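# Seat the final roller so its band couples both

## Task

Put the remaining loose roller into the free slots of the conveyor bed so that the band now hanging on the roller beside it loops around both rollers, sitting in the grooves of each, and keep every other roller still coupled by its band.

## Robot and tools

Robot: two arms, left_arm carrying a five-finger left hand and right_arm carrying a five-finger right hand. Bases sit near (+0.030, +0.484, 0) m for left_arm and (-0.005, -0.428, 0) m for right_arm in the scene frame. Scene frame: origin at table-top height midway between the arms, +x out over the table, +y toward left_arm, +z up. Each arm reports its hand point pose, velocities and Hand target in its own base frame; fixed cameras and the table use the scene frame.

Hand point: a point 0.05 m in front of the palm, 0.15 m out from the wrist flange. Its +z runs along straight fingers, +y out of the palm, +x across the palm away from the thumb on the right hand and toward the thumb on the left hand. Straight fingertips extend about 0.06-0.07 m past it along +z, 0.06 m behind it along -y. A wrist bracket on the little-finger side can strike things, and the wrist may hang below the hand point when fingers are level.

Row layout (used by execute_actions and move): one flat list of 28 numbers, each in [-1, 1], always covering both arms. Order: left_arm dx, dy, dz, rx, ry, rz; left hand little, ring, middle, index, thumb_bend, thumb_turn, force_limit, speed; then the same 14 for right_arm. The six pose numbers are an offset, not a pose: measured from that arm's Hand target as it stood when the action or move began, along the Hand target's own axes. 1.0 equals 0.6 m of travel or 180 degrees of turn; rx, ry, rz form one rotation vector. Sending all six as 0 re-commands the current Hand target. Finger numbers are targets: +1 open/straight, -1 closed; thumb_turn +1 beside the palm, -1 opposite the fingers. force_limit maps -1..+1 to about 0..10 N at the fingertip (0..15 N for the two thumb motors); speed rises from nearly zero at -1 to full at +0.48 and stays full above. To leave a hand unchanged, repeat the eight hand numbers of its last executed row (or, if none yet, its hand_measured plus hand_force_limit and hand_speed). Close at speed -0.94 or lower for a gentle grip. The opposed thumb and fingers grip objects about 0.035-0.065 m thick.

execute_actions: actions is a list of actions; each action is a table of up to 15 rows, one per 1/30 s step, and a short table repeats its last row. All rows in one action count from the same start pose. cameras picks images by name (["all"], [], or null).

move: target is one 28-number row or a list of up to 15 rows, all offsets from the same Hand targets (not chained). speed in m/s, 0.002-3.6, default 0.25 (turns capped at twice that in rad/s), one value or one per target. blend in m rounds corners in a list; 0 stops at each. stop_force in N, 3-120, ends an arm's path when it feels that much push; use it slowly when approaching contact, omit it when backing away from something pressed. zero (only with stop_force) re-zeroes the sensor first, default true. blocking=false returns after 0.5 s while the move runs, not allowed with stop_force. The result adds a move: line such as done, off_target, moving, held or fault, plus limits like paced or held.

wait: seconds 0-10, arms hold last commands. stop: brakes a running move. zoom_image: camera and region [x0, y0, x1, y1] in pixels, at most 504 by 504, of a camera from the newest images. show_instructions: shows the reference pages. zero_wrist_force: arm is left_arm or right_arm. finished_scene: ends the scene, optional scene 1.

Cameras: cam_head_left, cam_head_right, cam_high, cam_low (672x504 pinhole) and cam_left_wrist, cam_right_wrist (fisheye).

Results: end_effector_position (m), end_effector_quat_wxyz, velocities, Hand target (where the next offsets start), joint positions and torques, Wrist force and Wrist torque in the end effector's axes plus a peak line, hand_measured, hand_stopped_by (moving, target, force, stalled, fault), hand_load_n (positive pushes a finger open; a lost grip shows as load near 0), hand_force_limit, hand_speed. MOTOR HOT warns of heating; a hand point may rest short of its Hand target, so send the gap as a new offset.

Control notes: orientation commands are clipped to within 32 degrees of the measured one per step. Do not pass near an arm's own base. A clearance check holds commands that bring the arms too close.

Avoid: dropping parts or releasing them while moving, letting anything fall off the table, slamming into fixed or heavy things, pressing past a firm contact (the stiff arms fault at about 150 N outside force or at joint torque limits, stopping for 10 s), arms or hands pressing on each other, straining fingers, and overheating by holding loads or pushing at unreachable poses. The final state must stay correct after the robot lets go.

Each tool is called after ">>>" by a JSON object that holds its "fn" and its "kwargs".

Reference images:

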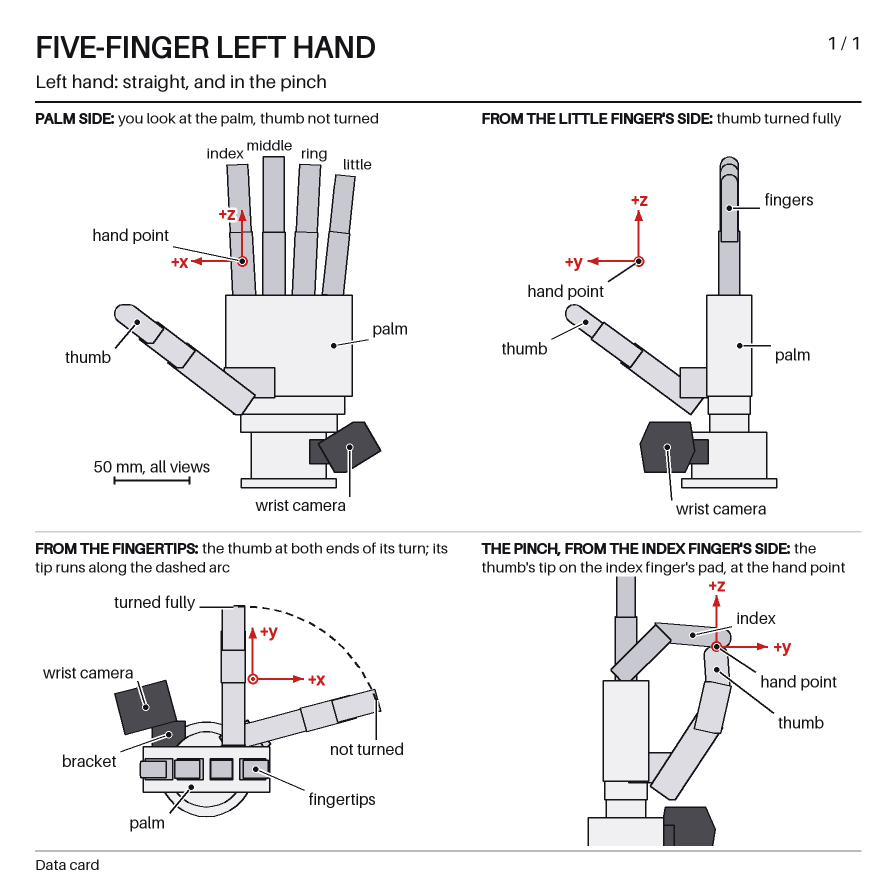

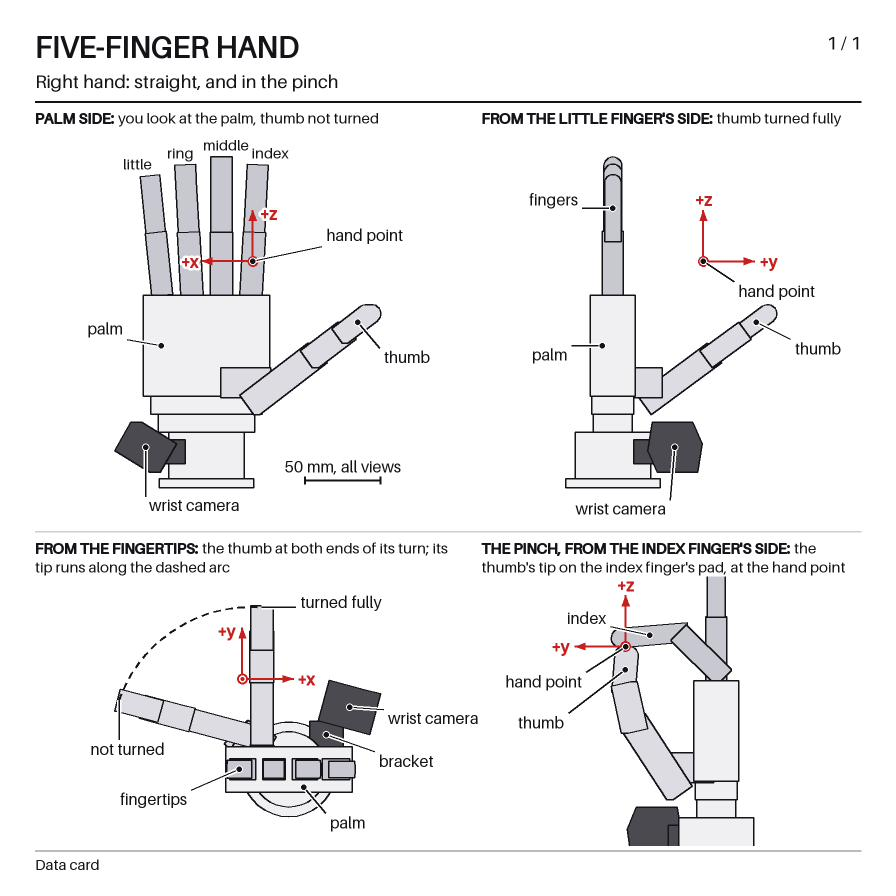

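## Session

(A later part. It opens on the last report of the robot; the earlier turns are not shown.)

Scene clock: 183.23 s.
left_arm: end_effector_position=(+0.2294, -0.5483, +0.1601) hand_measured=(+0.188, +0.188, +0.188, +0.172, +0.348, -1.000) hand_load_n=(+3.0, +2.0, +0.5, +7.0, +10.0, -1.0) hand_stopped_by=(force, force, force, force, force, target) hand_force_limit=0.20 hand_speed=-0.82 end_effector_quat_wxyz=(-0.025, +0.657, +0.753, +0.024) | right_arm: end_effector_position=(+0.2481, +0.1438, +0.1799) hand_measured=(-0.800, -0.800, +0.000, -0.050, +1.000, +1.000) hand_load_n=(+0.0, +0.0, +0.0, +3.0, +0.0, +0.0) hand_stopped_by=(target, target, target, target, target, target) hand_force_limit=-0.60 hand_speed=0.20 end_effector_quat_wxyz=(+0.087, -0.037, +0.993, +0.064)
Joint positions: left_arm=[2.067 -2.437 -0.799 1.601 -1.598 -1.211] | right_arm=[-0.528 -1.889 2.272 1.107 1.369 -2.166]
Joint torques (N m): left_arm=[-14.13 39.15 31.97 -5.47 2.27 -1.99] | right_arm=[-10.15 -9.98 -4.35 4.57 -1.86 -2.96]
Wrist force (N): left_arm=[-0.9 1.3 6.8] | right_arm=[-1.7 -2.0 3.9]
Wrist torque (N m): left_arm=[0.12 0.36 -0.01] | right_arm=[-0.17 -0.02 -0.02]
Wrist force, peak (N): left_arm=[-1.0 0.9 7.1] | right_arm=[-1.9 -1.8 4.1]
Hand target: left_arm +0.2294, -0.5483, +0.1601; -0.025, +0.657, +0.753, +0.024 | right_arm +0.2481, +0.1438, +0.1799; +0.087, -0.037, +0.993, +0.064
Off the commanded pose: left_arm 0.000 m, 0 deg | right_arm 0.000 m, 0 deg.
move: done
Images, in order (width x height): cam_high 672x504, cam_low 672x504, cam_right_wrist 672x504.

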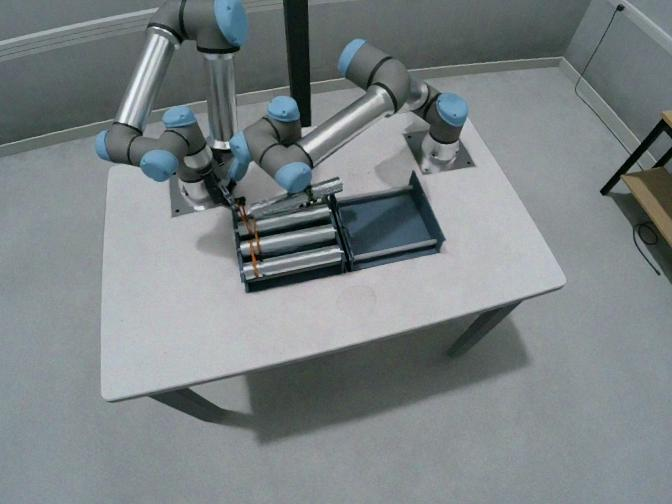

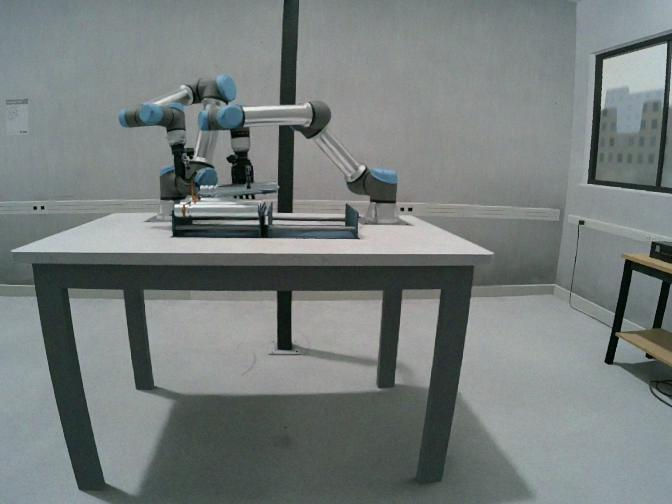

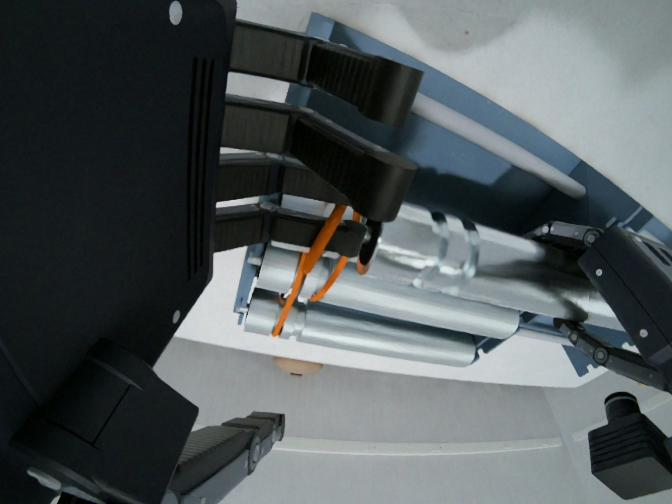

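>>> {"fn": "move", "kwargs": {"target": [-0.0264,-0.00325,-0.00185,0,0,0,-0.6,-0.6,-0.6,-0.6,-0.6,-1,0.2,-0.82, 0,0,0,0,0,0,-0.8,-0.8,0,-0.05,1,1,-0.6,0.2], "speed": 0.02, "stop_force": 4, "cameras": ["cam_right_wrist","cam_high","cam_low","cam_head_left"]}}

>>> {"fn": "zoom_image", "kwargs": {"camera": "cam_right_wrist", "region": [290, 180, 450, 300]}}

>>> {"fn": "zoom_image", "kwargs": {"camera": "cam_high", "region": [225, 180, 285, 240]}}

>>> {"fn": "zoom_image", "kwargs": {"camera": "cam_low", "region": [165, 170, 225, 220]}}

Scene clock: 187.50 s.
left_arm: end_effector_position=(+0.2296, -0.5643, +0.1601) hand_measured=(+0.188, +0.188, +0.188, +0.172, +0.348, -1.000) hand_load_n=(+3.0, +2.0, +0.0, +7.0, +10.0, -1.0) hand_stopped_by=(force, force, force, force, force, target) hand_force_limit=0.20 hand_speed=-0.82 end_effector_quat_wxyz=(-0.025, +0.657, +0.753, +0.024) | right_arm: end_effector_position=(+0.2481, +0.1438, +0.1799) hand_measured=(-0.800, -0.800, +0.000, -0.050, +1.000, +1.000) hand_load_n=(+0.0, +0.0, +0.0, +2.5, +0.0, +0.0) hand_stopped_by=(target, target, target, target, target, target) hand_force_limit=-0.60 hand_speed=0.20 end_effector_quat_wxyz=(+0.087, -0.037, +0.993, +0.064)
Joint positions: left_arm=[2.055 -2.491 -0.698 1.555 -1.598 -1.223] | right_arm=[-0.528 -1.889 2.272 1.107 1.369 -2.166]
Joint torques (N m): left_arm=[-13.82 40.35 33.59 -5.43 2.13 -2.12] | right_arm=[-9.6 -10.07 -3.95 4.4 -1.86 -2.99]
Wrist force (N): left_arm=[-0.5 0.8 7.0] | right_arm=[-1.6 -1.8 3.9]
Wrist torque (N m): left_arm=[0.08 0.26 0.01] | right_arm=[-0.15 -0.05 0.00]
Wrist force, peak (N): left_arm=[-0.6 1.0 7.5] | right_arm=[-1.9 -2.0 4.3]
Hand target: left_arm +0.2296, -0.5643, +0.1601; -0.025, +0.657, +0.753, +0.024 | right_arm +0.2481, +0.1438, +0.1799; +0.087, -0.037, +0.993, +0.064
Off the commanded pose: left_arm 0.000 m, 0 deg | right_arm 0.000 m, 0 deg.
move: done
Images, in order (width x height): cam_head_left 672x504, cam_high 672x504, cam_low 672x504, cam_right_wrist 672x504.

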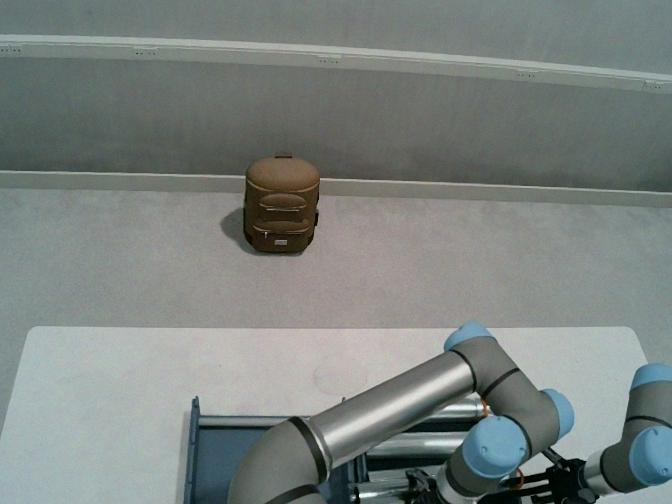

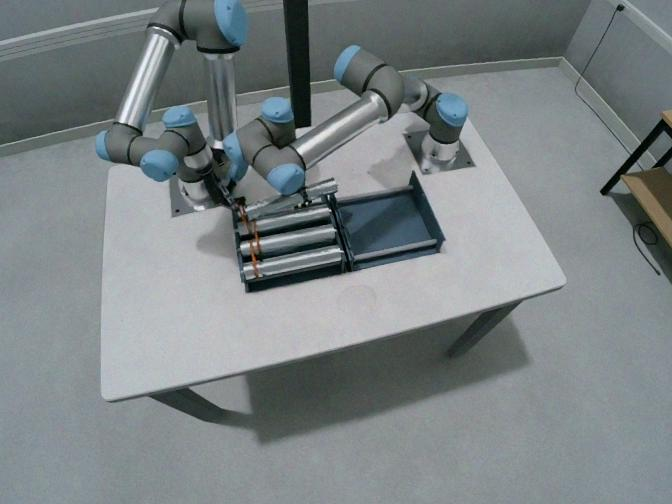

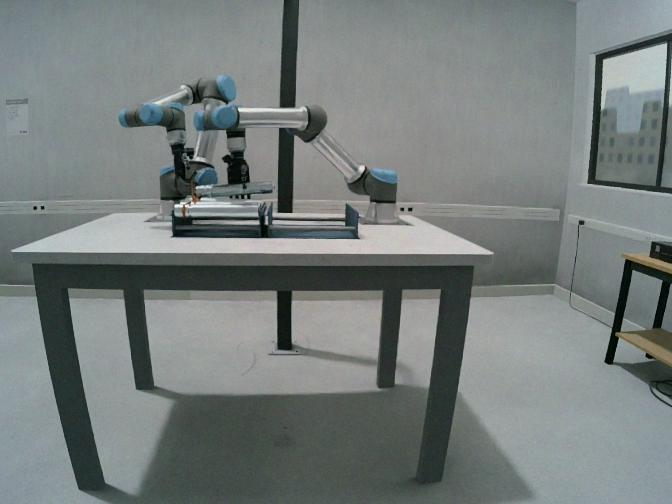

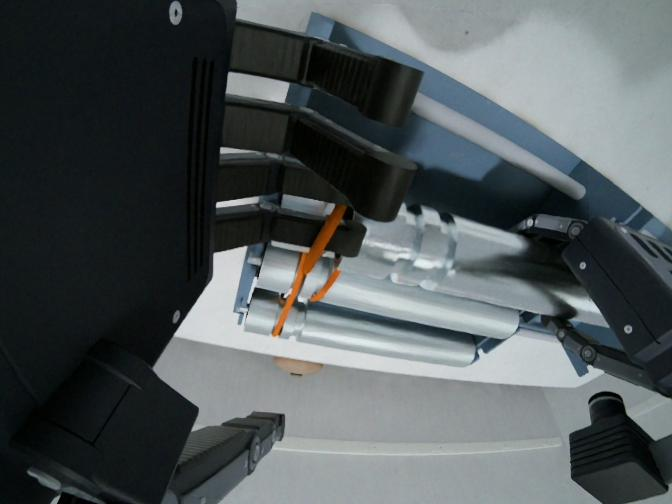

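Scaled by 3.150 from the camera's 672x504 image, which has a finer 960x720 frame.

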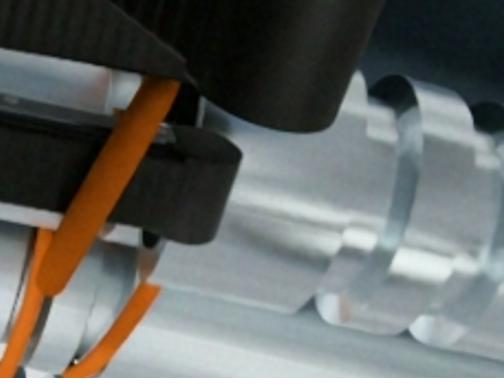

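Scaled by 8.400 from the camera's 672x504 image, which has a finer 960x720 frame.

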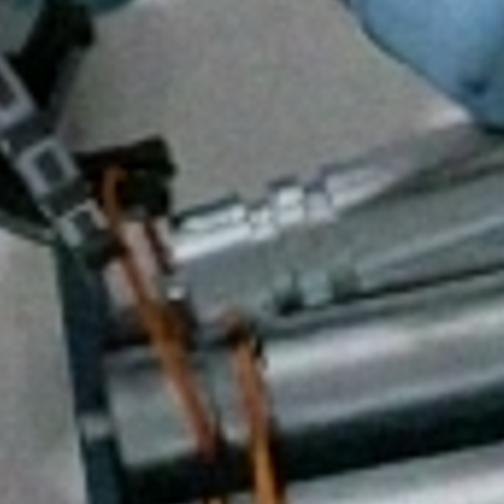

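Scaled by 8.400 from the camera's 672x504 image, which has a finer 960x720 frame.

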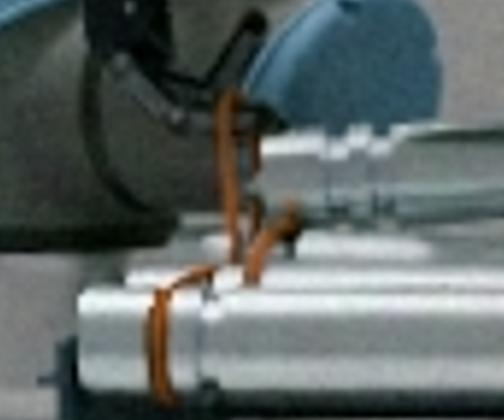

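>>> {"fn": "zoom_image", "kwargs": {"camera": "cam_high", "region": [234, 198, 258, 222]}}

>>> {"fn": "zoom_image", "kwargs": {"camera": "cam_low", "region": [185, 178, 209, 202]}}

>>> {"fn": "zoom_image", "kwargs": {"camera": "cam_right_wrist", "region": [300, 190, 370, 290]}}

Scaled by 21.000 from the camera's 672x504 image, which has a finer 960x720 frame.

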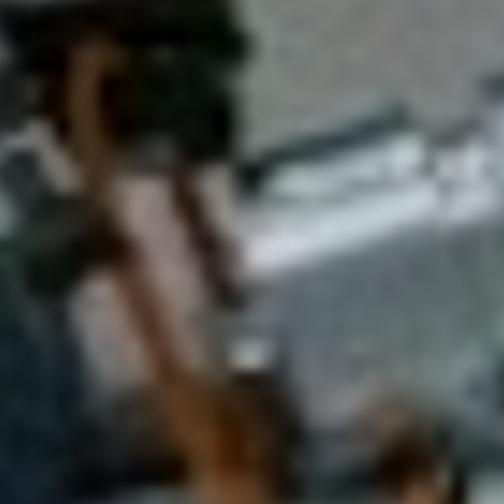

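Scaled by 21.000 from the camera's 672x504 image, which has a finer 960x720 frame.

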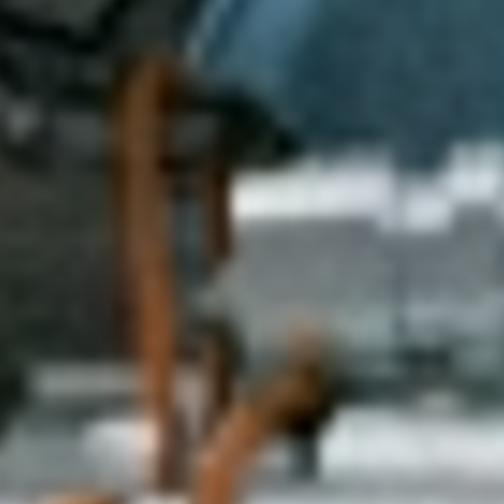

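Scaled by 5.040 from the camera's 672x504 image, which has a finer 960x720 frame.

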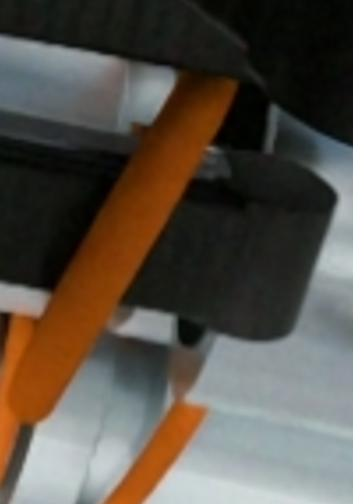

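>>> {"fn": "move", "kwargs": {"target": [-0.01155,-0.0014,-0.0008,0,0,0,-0.6,-0.6,-0.6,-0.6,-0.6,-1,0.2,-0.82, 0,0,0,0,0,0,-0.8,-0.8,0,-0.05,1,1,-0.6,0.2], "speed": 0.02, "stop_force": 4, "cameras": ["cam_right_wrist","cam_high","cam_low"]}}

>>> {"fn": "zoom_image", "kwargs": {"camera": "cam_high", "region": [230, 190, 266, 226]}}

>>> {"fn": "zoom_image", "kwargs": {"camera": "cam_low", "region": [180, 172, 216, 208]}}

>>> {"fn": "zoom_image", "kwargs": {"camera": "cam_right_wrist", "region": [290, 180, 450, 300]}}

Scene clock: 189.93 s.
left_arm: end_effector_position=(+0.2297, -0.5713, +0.1601) hand_measured=(+0.188, +0.188, +0.188, +0.172, +0.348, -1.000) hand_load_n=(+3.5, +2.5, +0.0, +7.0, +10.0, -1.0) hand_stopped_by=(force, force, force, force, force, target) hand_force_limit=0.20 hand_speed=-0.82 end_effector_quat_wxyz=(-0.025, +0.657, +0.753, +0.024) | right_arm: end_effector_position=(+0.2481, +0.1438, +0.1799) hand_measured=(-0.800, -0.800, +0.000, -0.050, +1.000, +1.000) hand_load_n=(+0.0, +0.0, +0.0, +2.5, -0.5, +0.0) hand_stopped_by=(target, target, target, target, target, target) hand_force_limit=-0.60 hand_speed=0.20 end_effector_quat_wxyz=(+0.087, -0.037, +0.993, +0.064)
Joint positions: left_arm=[2.05 -2.517 -0.649 1.532 -1.597 -1.228] | right_arm=[-0.528 -1.889 2.272 1.107 1.369 -2.166]
Joint torques (N m): left_arm=[-15.27 41.1 33.73 -5.18 2.46 -2.16] | right_arm=[-9.52 -10.24 -3.82 4.42 -1.87 -2.94]
Wrist force (N): left_arm=[-0.3 1.2 7.2] | right_arm=[-1.8 -2.3 3.5]
Wrist torque (N m): left_arm=[0.08 0.37 -0.02] | right_arm=[-0.16 0.00 -0.03]
Wrist force, peak (N): left_arm=[-0.4 0.8 7.5] | right_arm=[-1.7 -1.8 4.3]
Hand target: left_arm +0.2297, -0.5713, +0.1601; -0.025, +0.657, +0.753, +0.024 | right_arm +0.2481, +0.1438, +0.1799; +0.087, -0.037, +0.993, +0.064
Off the commanded pose: left_arm 0.000 m, 0 deg | right_arm 0.000 m, 0 deg.
move: done
Images, in order (width x height): cam_high 672x504, cam_low 672x504, cam_right_wrist 672x504.

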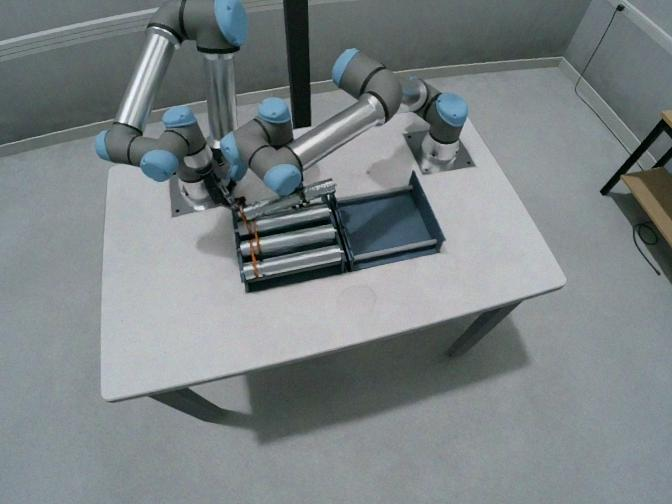

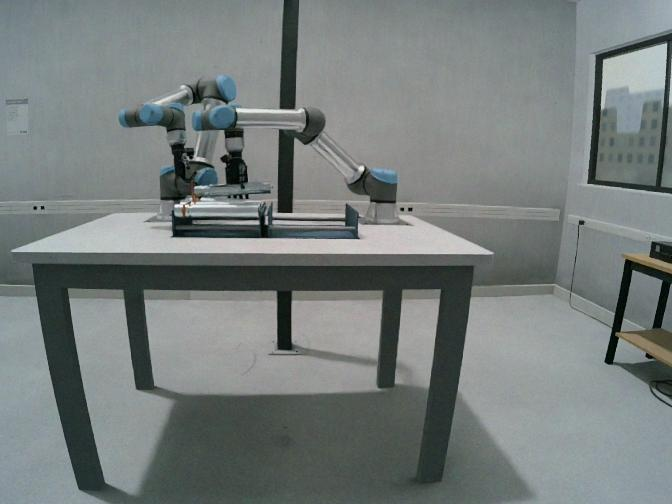

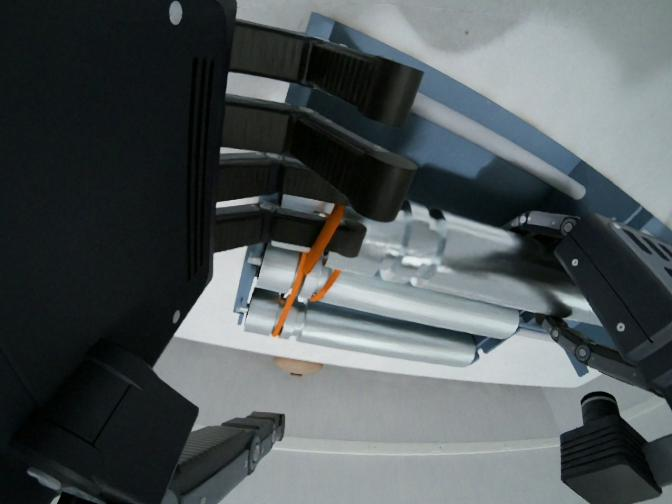

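Scaled by 14.000 from the camera's 672x504 image, which has a finer 960x720 frame.

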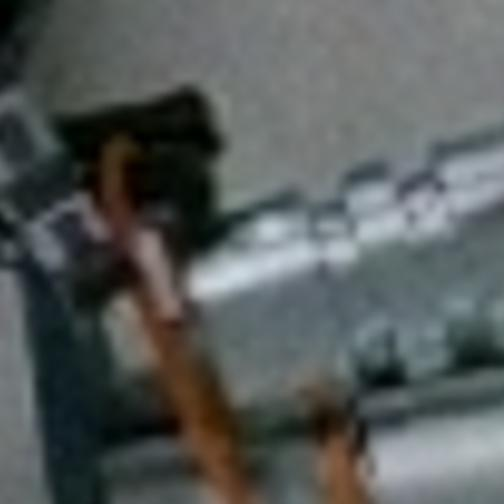

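Scaled by 14.000 from the camera's 672x504 image, which has a finer 960x720 frame.

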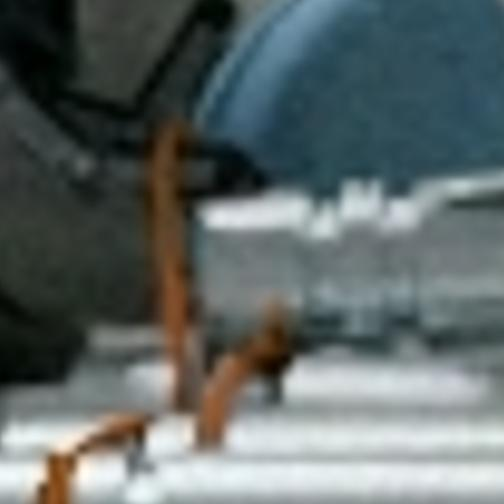

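Scaled by 3.150 from the camera's 672x504 image, which has a finer 960x720 frame.

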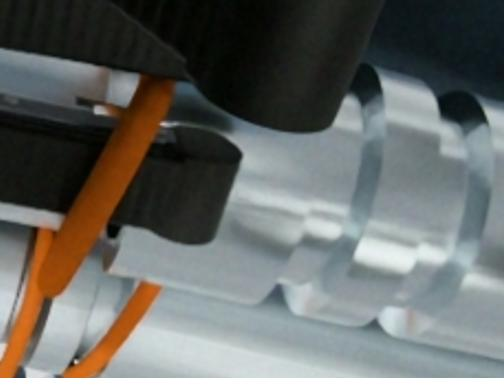

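>>> {"fn": "move", "kwargs": {"target": [-0.0015,0.0162,-0.0073,0,0,0,-0.6,-0.6,-0.6,-0.6,-0.6,-1,0.2,-0.82, 0.0168,0.0003,0.0083,0,0,0,-0.8,-0.8,0,-0.05,1,1,-0.6,0.2], "speed": 0.02, "stop_force": 6, "cameras": ["cam_right_wrist","cam_high","cam_low"]}}

>>> {"fn": "zoom_image", "kwargs": {"camera": "cam_high", "region": [230, 190, 266, 226]}}

>>> {"fn": "zoom_image", "kwargs": {"camera": "cam_low", "region": [180, 172, 216, 208]}}

>>> {"fn": "zoom_image", "kwargs": {"camera": "cam_right_wrist", "region": [290, 180, 450, 300]}}

Scene clock: 192.00 s.
left_arm: end_effector_position=(+0.2395, -0.5712, +0.1644) hand_measured=(+0.188, +0.188, +0.188, +0.172, +0.348, -1.000) hand_load_n=(+3.0, +2.5, -1.5, +7.0, +9.5, -1.0) hand_stopped_by=(force, force, force, force, force, target) hand_force_limit=0.20 hand_speed=-0.82 end_effector_quat_wxyz=(-0.025, +0.657, +0.753, +0.024) | right_arm: end_effector_position=(+0.2390, +0.1440, +0.1732) hand_measured=(-0.800, -0.800, +0.000, -0.050, +1.000, +1.000) hand_load_n=(+0.5, +0.0, -1.0, +3.5, +0.0, +0.0) hand_stopped_by=(target, target, target, target, target, target) hand_force_limit=-0.60 hand_speed=0.20 end_effector_quat_wxyz=(+0.087, -0.037, +0.993, +0.064)
Joint positions: left_arm=[2.064 -2.528 -0.619 1.512 -1.598 -1.214] | right_arm=[-0.564 -1.916 2.31 1.105 1.366 -2.203]
Joint torques (N m): left_arm=[18.33 35.68 30.52 -2.51 -5.76 1.99] | right_arm=[-10.14 -8.89 -3.61 4.61 -1.82 -3]
Wrist force (N): left_arm=[2.1 -9.9 -2.7] | right_arm=[-2.7 -1.7 3.9]
Wrist torque (N m): left_arm=[0.58 0.17 0.20] | right_arm=[-0.14 0.00 -0.02]
Wrist force, peak (N): left_arm=[2.4 -10.2 -2.7] | right_arm=[-2.8 -2.1 4.3]
Hand target: left_arm +0.2394, -0.5712, +0.1644; -0.025, +0.657, +0.753, +0.024 | right_arm +0.2390, +0.1440, +0.1732; +0.087, -0.037, +0.993, +0.064
Off the commanded pose: left_arm 0.000 m, 0 deg | right_arm 0.000 m, 0 deg.
move: contact (left_arm)
Images, in order (width x height): cam_high 672x504, cam_low 672x504, cam_right_wrist 672x504.

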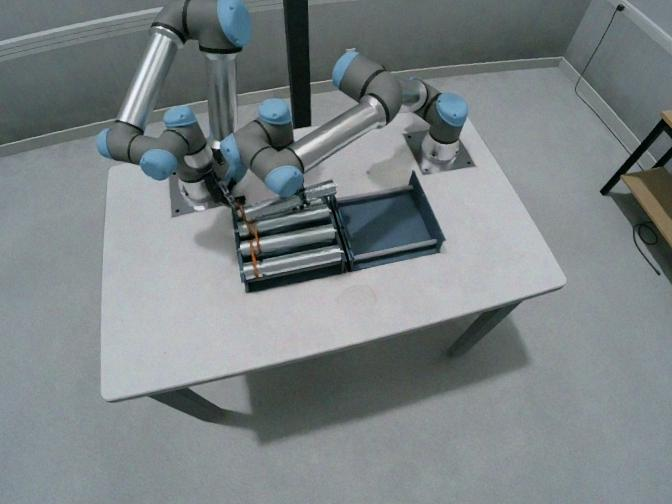

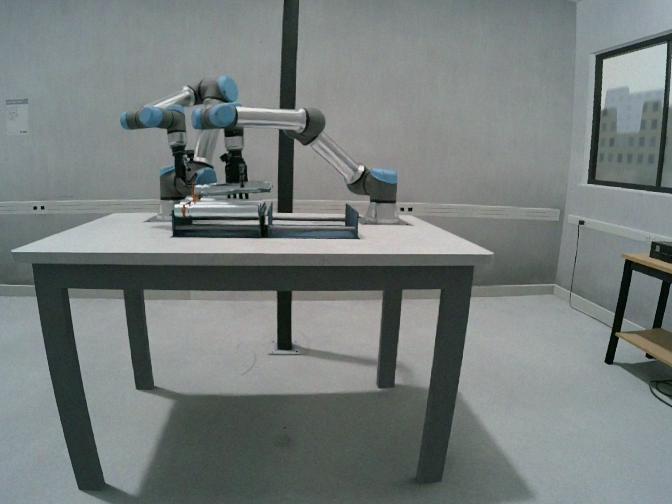

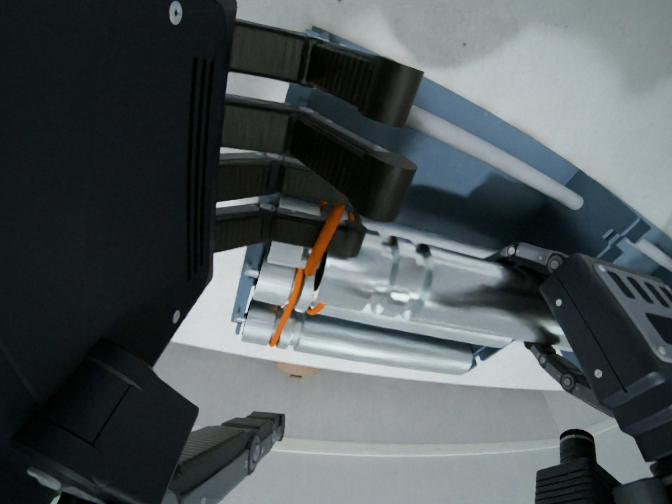

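Scaled by 14.000 from the camera's 672x504 image, which has a finer 960x720 frame.

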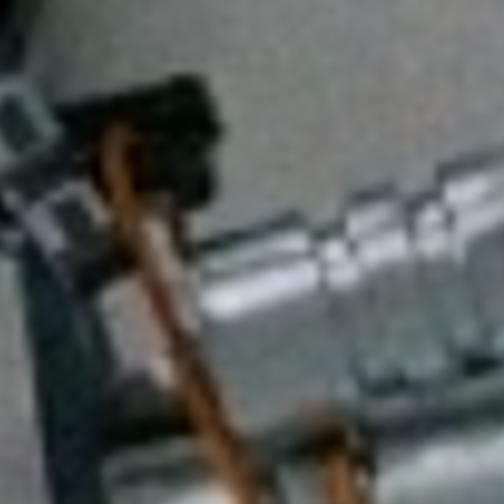

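Scaled by 14.000 from the camera's 672x504 image, which has a finer 960x720 frame.

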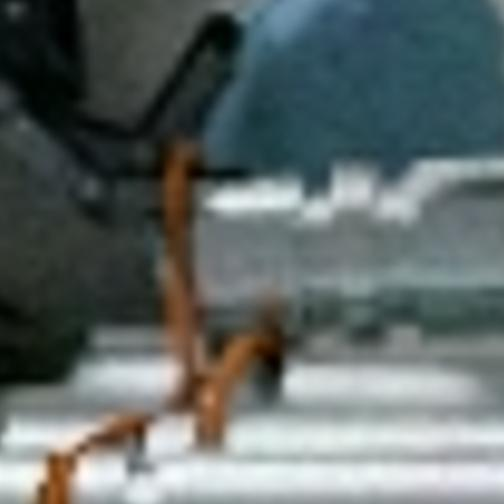

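Scaled by 3.150 from the camera's 672x504 image, which has a finer 960x720 frame.

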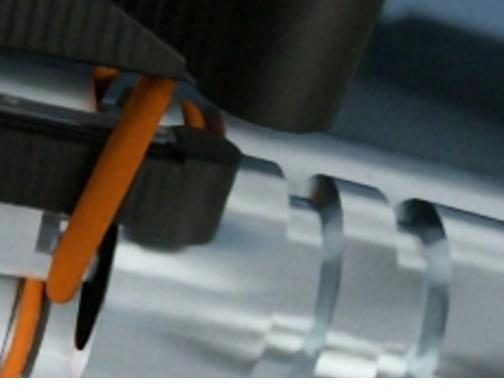

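>>> {"fn": "move", "kwargs": {"target": [0.0006,-0.0023,-0.0065,0,0,0,-0.6,-0.6,-0.6,-0.6,-0.6,-1,0.2,-0.82, 0,0,0,0,0,0,-0.8,-0.8,0,-0.05,1,1,-0.6,0.2], "speed": 0.03, "cameras": ["cam_right_wrist","cam_high","cam_low","cam_left_wrist","cam_head_left"]}}

>>> {"fn": "zoom_image", "kwargs": {"camera": "cam_right_wrist", "region": [300, 190, 380, 300]}}

>>> {"fn": "zoom_image", "kwargs": {"camera": "cam_right_wrist", "region": [230, 190, 380, 340]}}

>>> {"fn": "zoom_image", "kwargs": {"camera": "cam_low", "region": [180, 172, 216, 208]}}

Scene clock: 193.00 s.
left_arm: end_effector_position=(+0.2381, -0.5712, +0.1683) hand_measured=(+0.188, +0.188, +0.188, +0.172, +0.348, -1.000) hand_load_n=(+3.0, +2.5, +0.5, +7.0, +10.0, -1.0) hand_stopped_by=(force, force, force, force, force, target) hand_force_limit=0.20 hand_speed=-0.82 end_effector_quat_wxyz=(-0.025, +0.657, +0.753, +0.024) | right_arm: end_effector_position=(+0.2390, +0.1440, +0.1732) hand_measured=(-0.800, -0.800, +0.000, -0.050, +1.000, +1.000) hand_load_n=(+0.0, +0.0, +0.0, +2.5, +0.0, +0.0) hand_stopped_by=(target, target, target, target, target, target) hand_force_limit=-0.60 hand_speed=0.20 end_effector_quat_wxyz=(+0.087, -0.037, +0.993, +0.064)
Joint positions: left_arm=[2.062 -2.526 -0.611 1.503 -1.598 -1.216] | right_arm=[-0.564 -1.916 2.31 1.105 1.366 -2.203]
Joint torques (N m): left_arm=[-13.45 65.29 33.43 -5.6 2.32 -2.15] | right_arm=[-10.21 -8.76 -3.73 4.19 -1.63 -2.99]
Wrist force (N): left_arm=[-0.6 0.9 7.6] | right_arm=[-1.7 -1.8 3.7]
Wrist torque (N m): left_arm=[0.03 0.32 -0.01] | right_arm=[-0.16 -0.09 0.01]
Wrist force, peak (N): left_arm=[2.2 -10.0 -2.7] | right_arm=[-2.9 -1.6 4.4]
Hand target: left_arm +0.2381, -0.5713, +0.1683; -0.025, +0.657, +0.753, +0.024 | right_arm +0.2390, +0.1440, +0.1732; +0.087, -0.037, +0.993, +0.064
Off the commanded pose: left_arm 0.000 m, 0 deg | right_arm 0.000 m, 0 deg.
move: done
Images, in order (width x height): cam_head_left 672x504, cam_high 672x504, cam_low 672x504, cam_left_wrist 672x504, cam_right_wrist 672x504.

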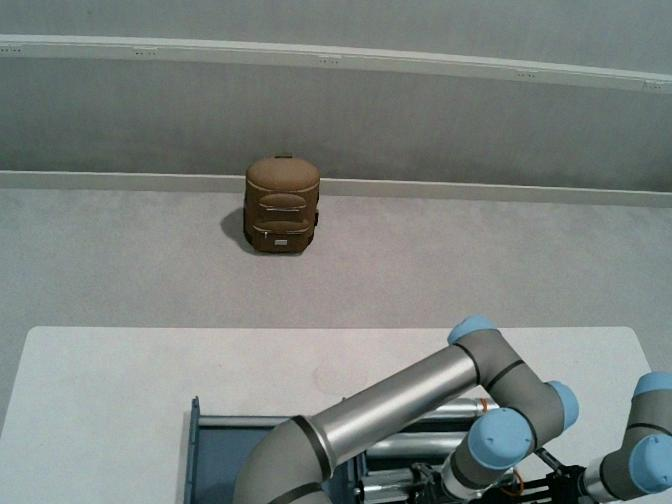

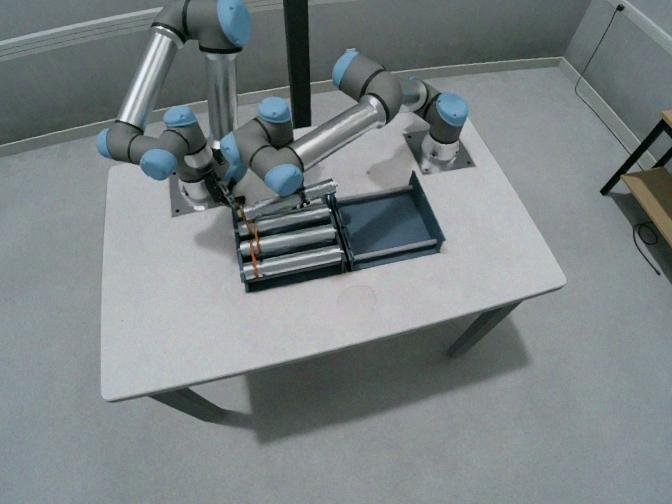

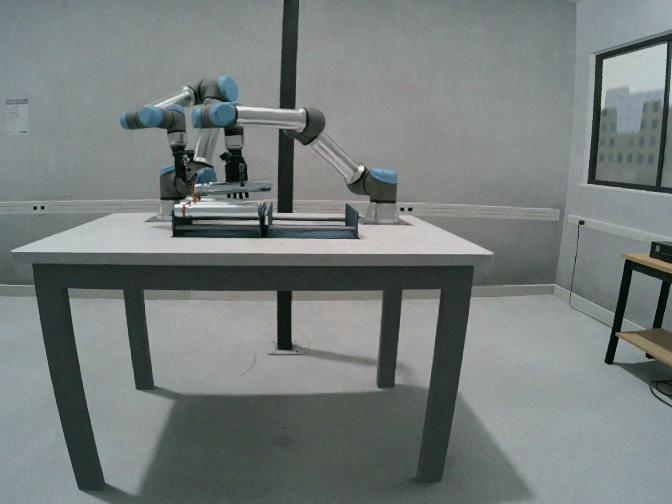

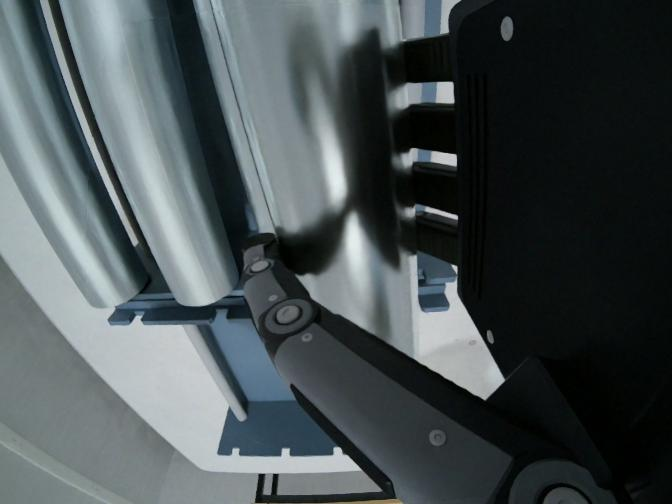

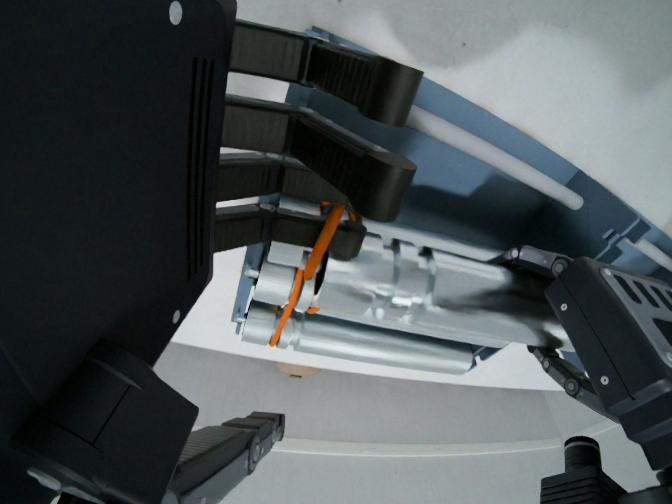

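Scaled by 4.582 from the camera's 672x504 image, which has a finer 960x720 frame.

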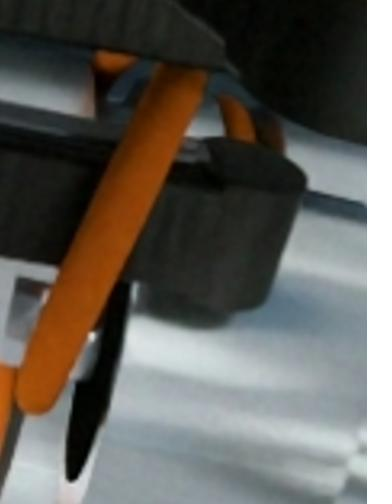

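Scaled by 3.360 from the camera's 672x504 image, which has a finer 960x720 frame.

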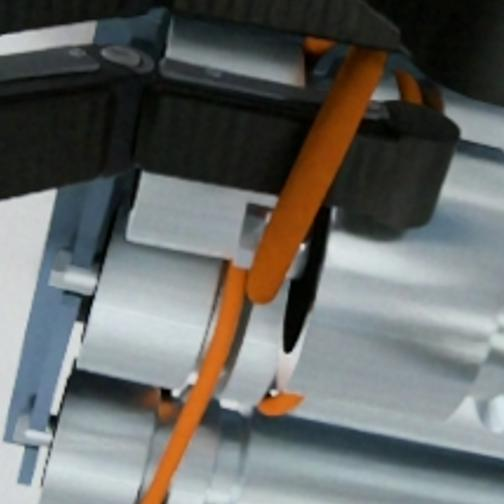

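Scaled by 14.000 from the camera's 672x504 image, which has a finer 960x720 frame.

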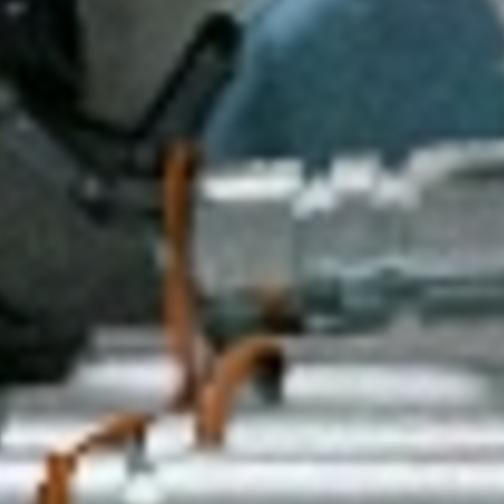

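>>> {"fn": "move", "kwargs": {"target": [-0.0099,-0.0012,-0.0007,0,0,0,-0.6,-0.6,-0.6,-0.6,-0.6,-1,0.2,-0.82, 0,0,0,0,0,0,-0.8,-0.8,0,-0.05,1,1,-0.6,0.2], "speed": 0.02, "stop_force": 4, "cameras": ["cam_right_wrist","cam_high","cam_low"]}}

>>> {"fn": "zoom_image", "kwargs": {"camera": "cam_right_wrist", "region": [230, 190, 380, 340]}}

>>> {"fn": "zoom_image", "kwargs": {"camera": "cam_high", "region": [230, 190, 266, 226]}}

Scene clock: 195.23 s.
left_arm: end_effector_position=(+0.2381, -0.5773, +0.1683) hand_measured=(+0.188, +0.188, +0.188, +0.172, +0.348, -1.000) hand_load_n=(+3.0, +2.0, +0.0, +7.0, +10.0, -1.0) hand_stopped_by=(force, force, force, force, force, target) hand_force_limit=0.20 hand_speed=-0.82 end_effector_quat_wxyz=(-0.025, +0.657, +0.753, +0.024) | right_arm: end_effector_position=(+0.2390, +0.1440, +0.1732) hand_measured=(-0.800, -0.800, +0.000, -0.050, +1.000, +1.000) hand_load_n=(+0.0, +0.0, +0.0, +3.0, -0.5, +0.0) hand_stopped_by=(target, target, target, target, target, target) hand_force_limit=-0.60 hand_speed=0.20 end_effector_quat_wxyz=(+0.087, -0.037, +0.993, +0.064)
Joint positions: left_arm=[2.057 -2.551 -0.564 1.481 -1.598 -1.22] | right_arm=[-0.564 -1.916 2.31 1.105 1.366 -2.203]
Joint torques (N m): left_arm=[-13.85 41.04 32.61 -5.37 2.36 -2.15] | right_arm=[-9.85 -8.32 -4.95 1.98 -1.54 -2.49]
Wrist force (N): left_arm=[0.3 1.3 7.5] | right_arm=[-2.2 -2.0 4.0]
Wrist torque (N m): left_arm=[0.07 0.34 -0.09] | right_arm=[-0.18 -0.04 -0.02]
Wrist force, peak (N): left_arm=[0.2 1.3 7.7] | right_arm=[-1.9 -2.1 4.3]
Hand target: left_arm +0.2381, -0.5773, +0.1683; -0.025, +0.657, +0.753, +0.024 | right_arm +0.2390, +0.1440, +0.1732; +0.087, -0.037, +0.993, +0.064
Off the commanded pose: left_arm 0.000 m, 0 deg | right_arm 0.000 m, 0 deg.
move: done
Images, in order (width x height): cam_high 672x504, cam_low 672x504, cam_right_wrist 672x504.

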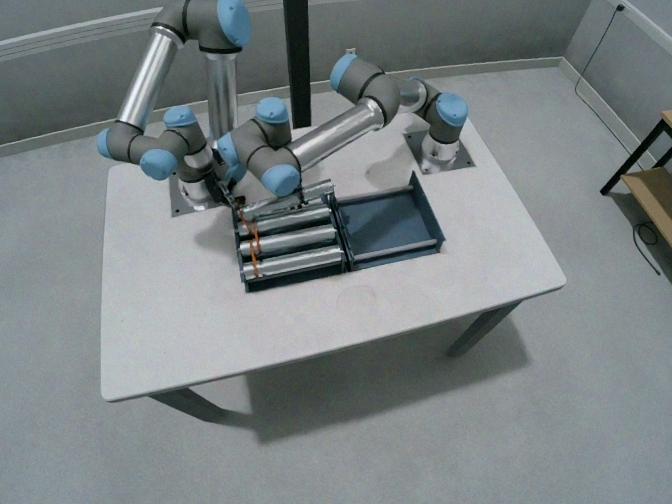

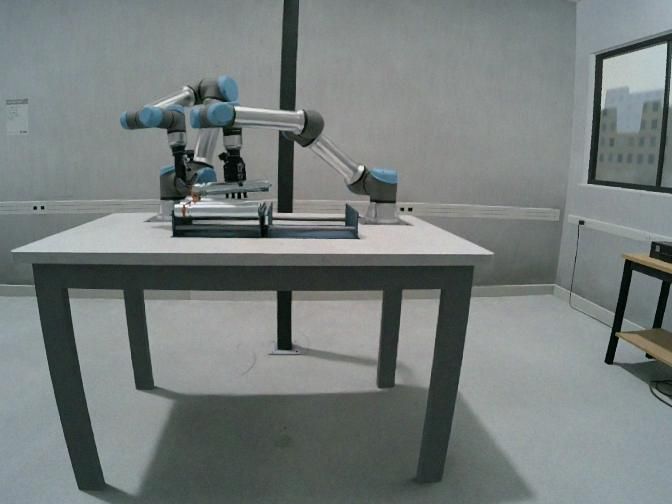

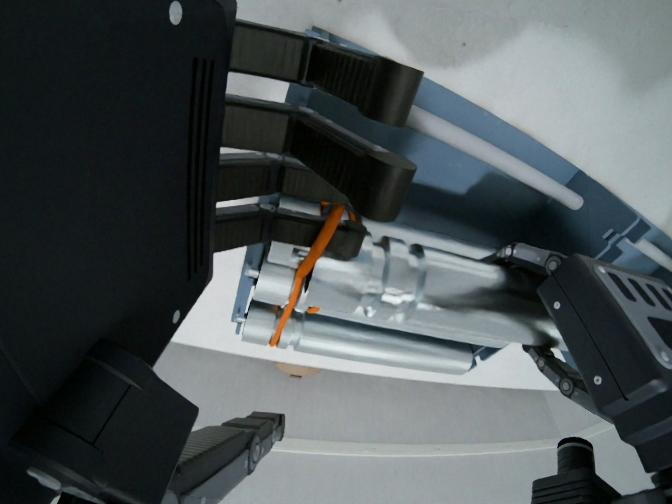

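Scaled by 3.360 from the camera's 672x504 image, which has a finer 960x720 frame.

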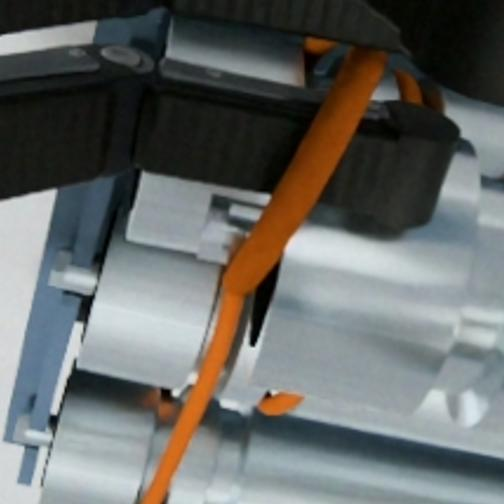

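Scaled by 14.000 from the camera's 672x504 image, which has a finer 960x720 frame.

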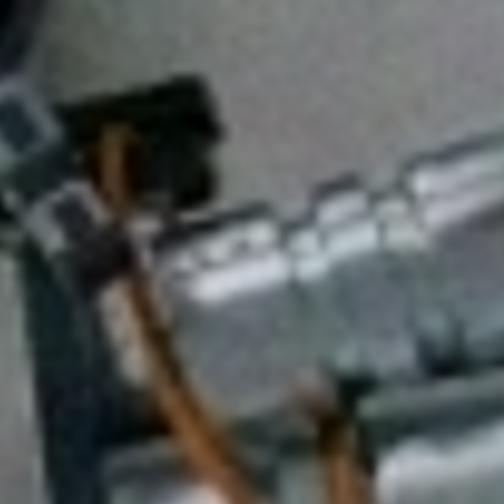

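>>> {"fn": "zoom_image", "kwargs": {"camera": "cam_right_wrist", "region": [280, 235, 330, 285]}}

>>> {"fn": "zoom_image", "kwargs": {"camera": "cam_right_wrist", "region": [310, 195, 370, 245]}}

>>> {"fn": "zoom_image", "kwargs": {"camera": "cam_high", "region": [234, 196, 256, 218]}}

Scaled by 10.080 from the camera's 672x504 image, which has a finer 960x720 frame.

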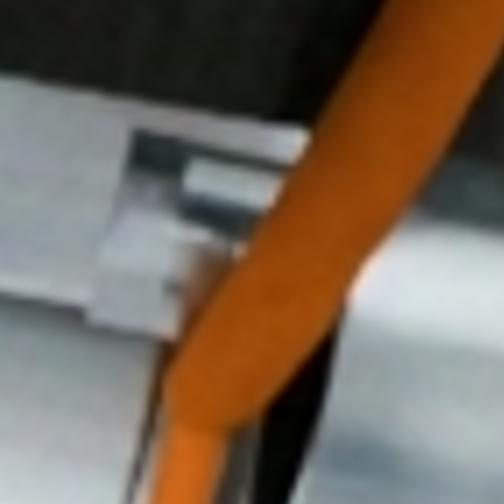

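Scaled by 8.400 from the camera's 672x504 image, which has a finer 960x720 frame.

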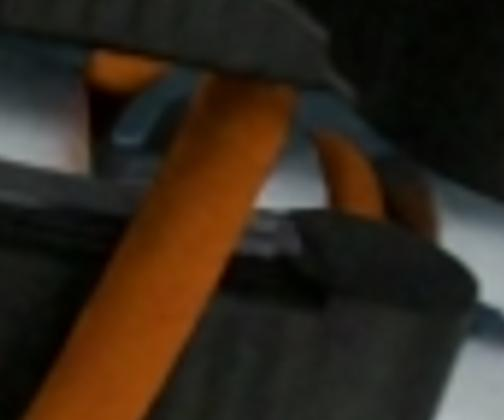

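Scaled by 22.909 from the camera's 672x504 image, which has a finer 960x720 frame.

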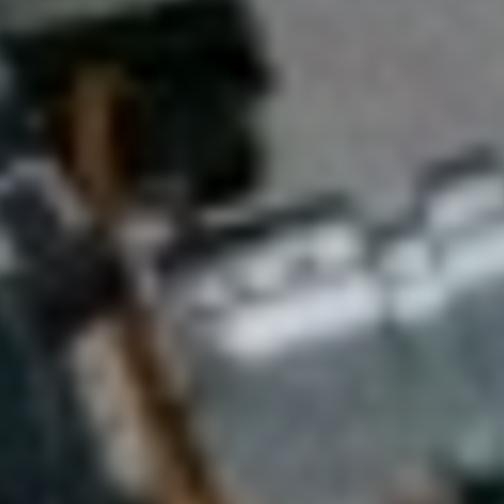

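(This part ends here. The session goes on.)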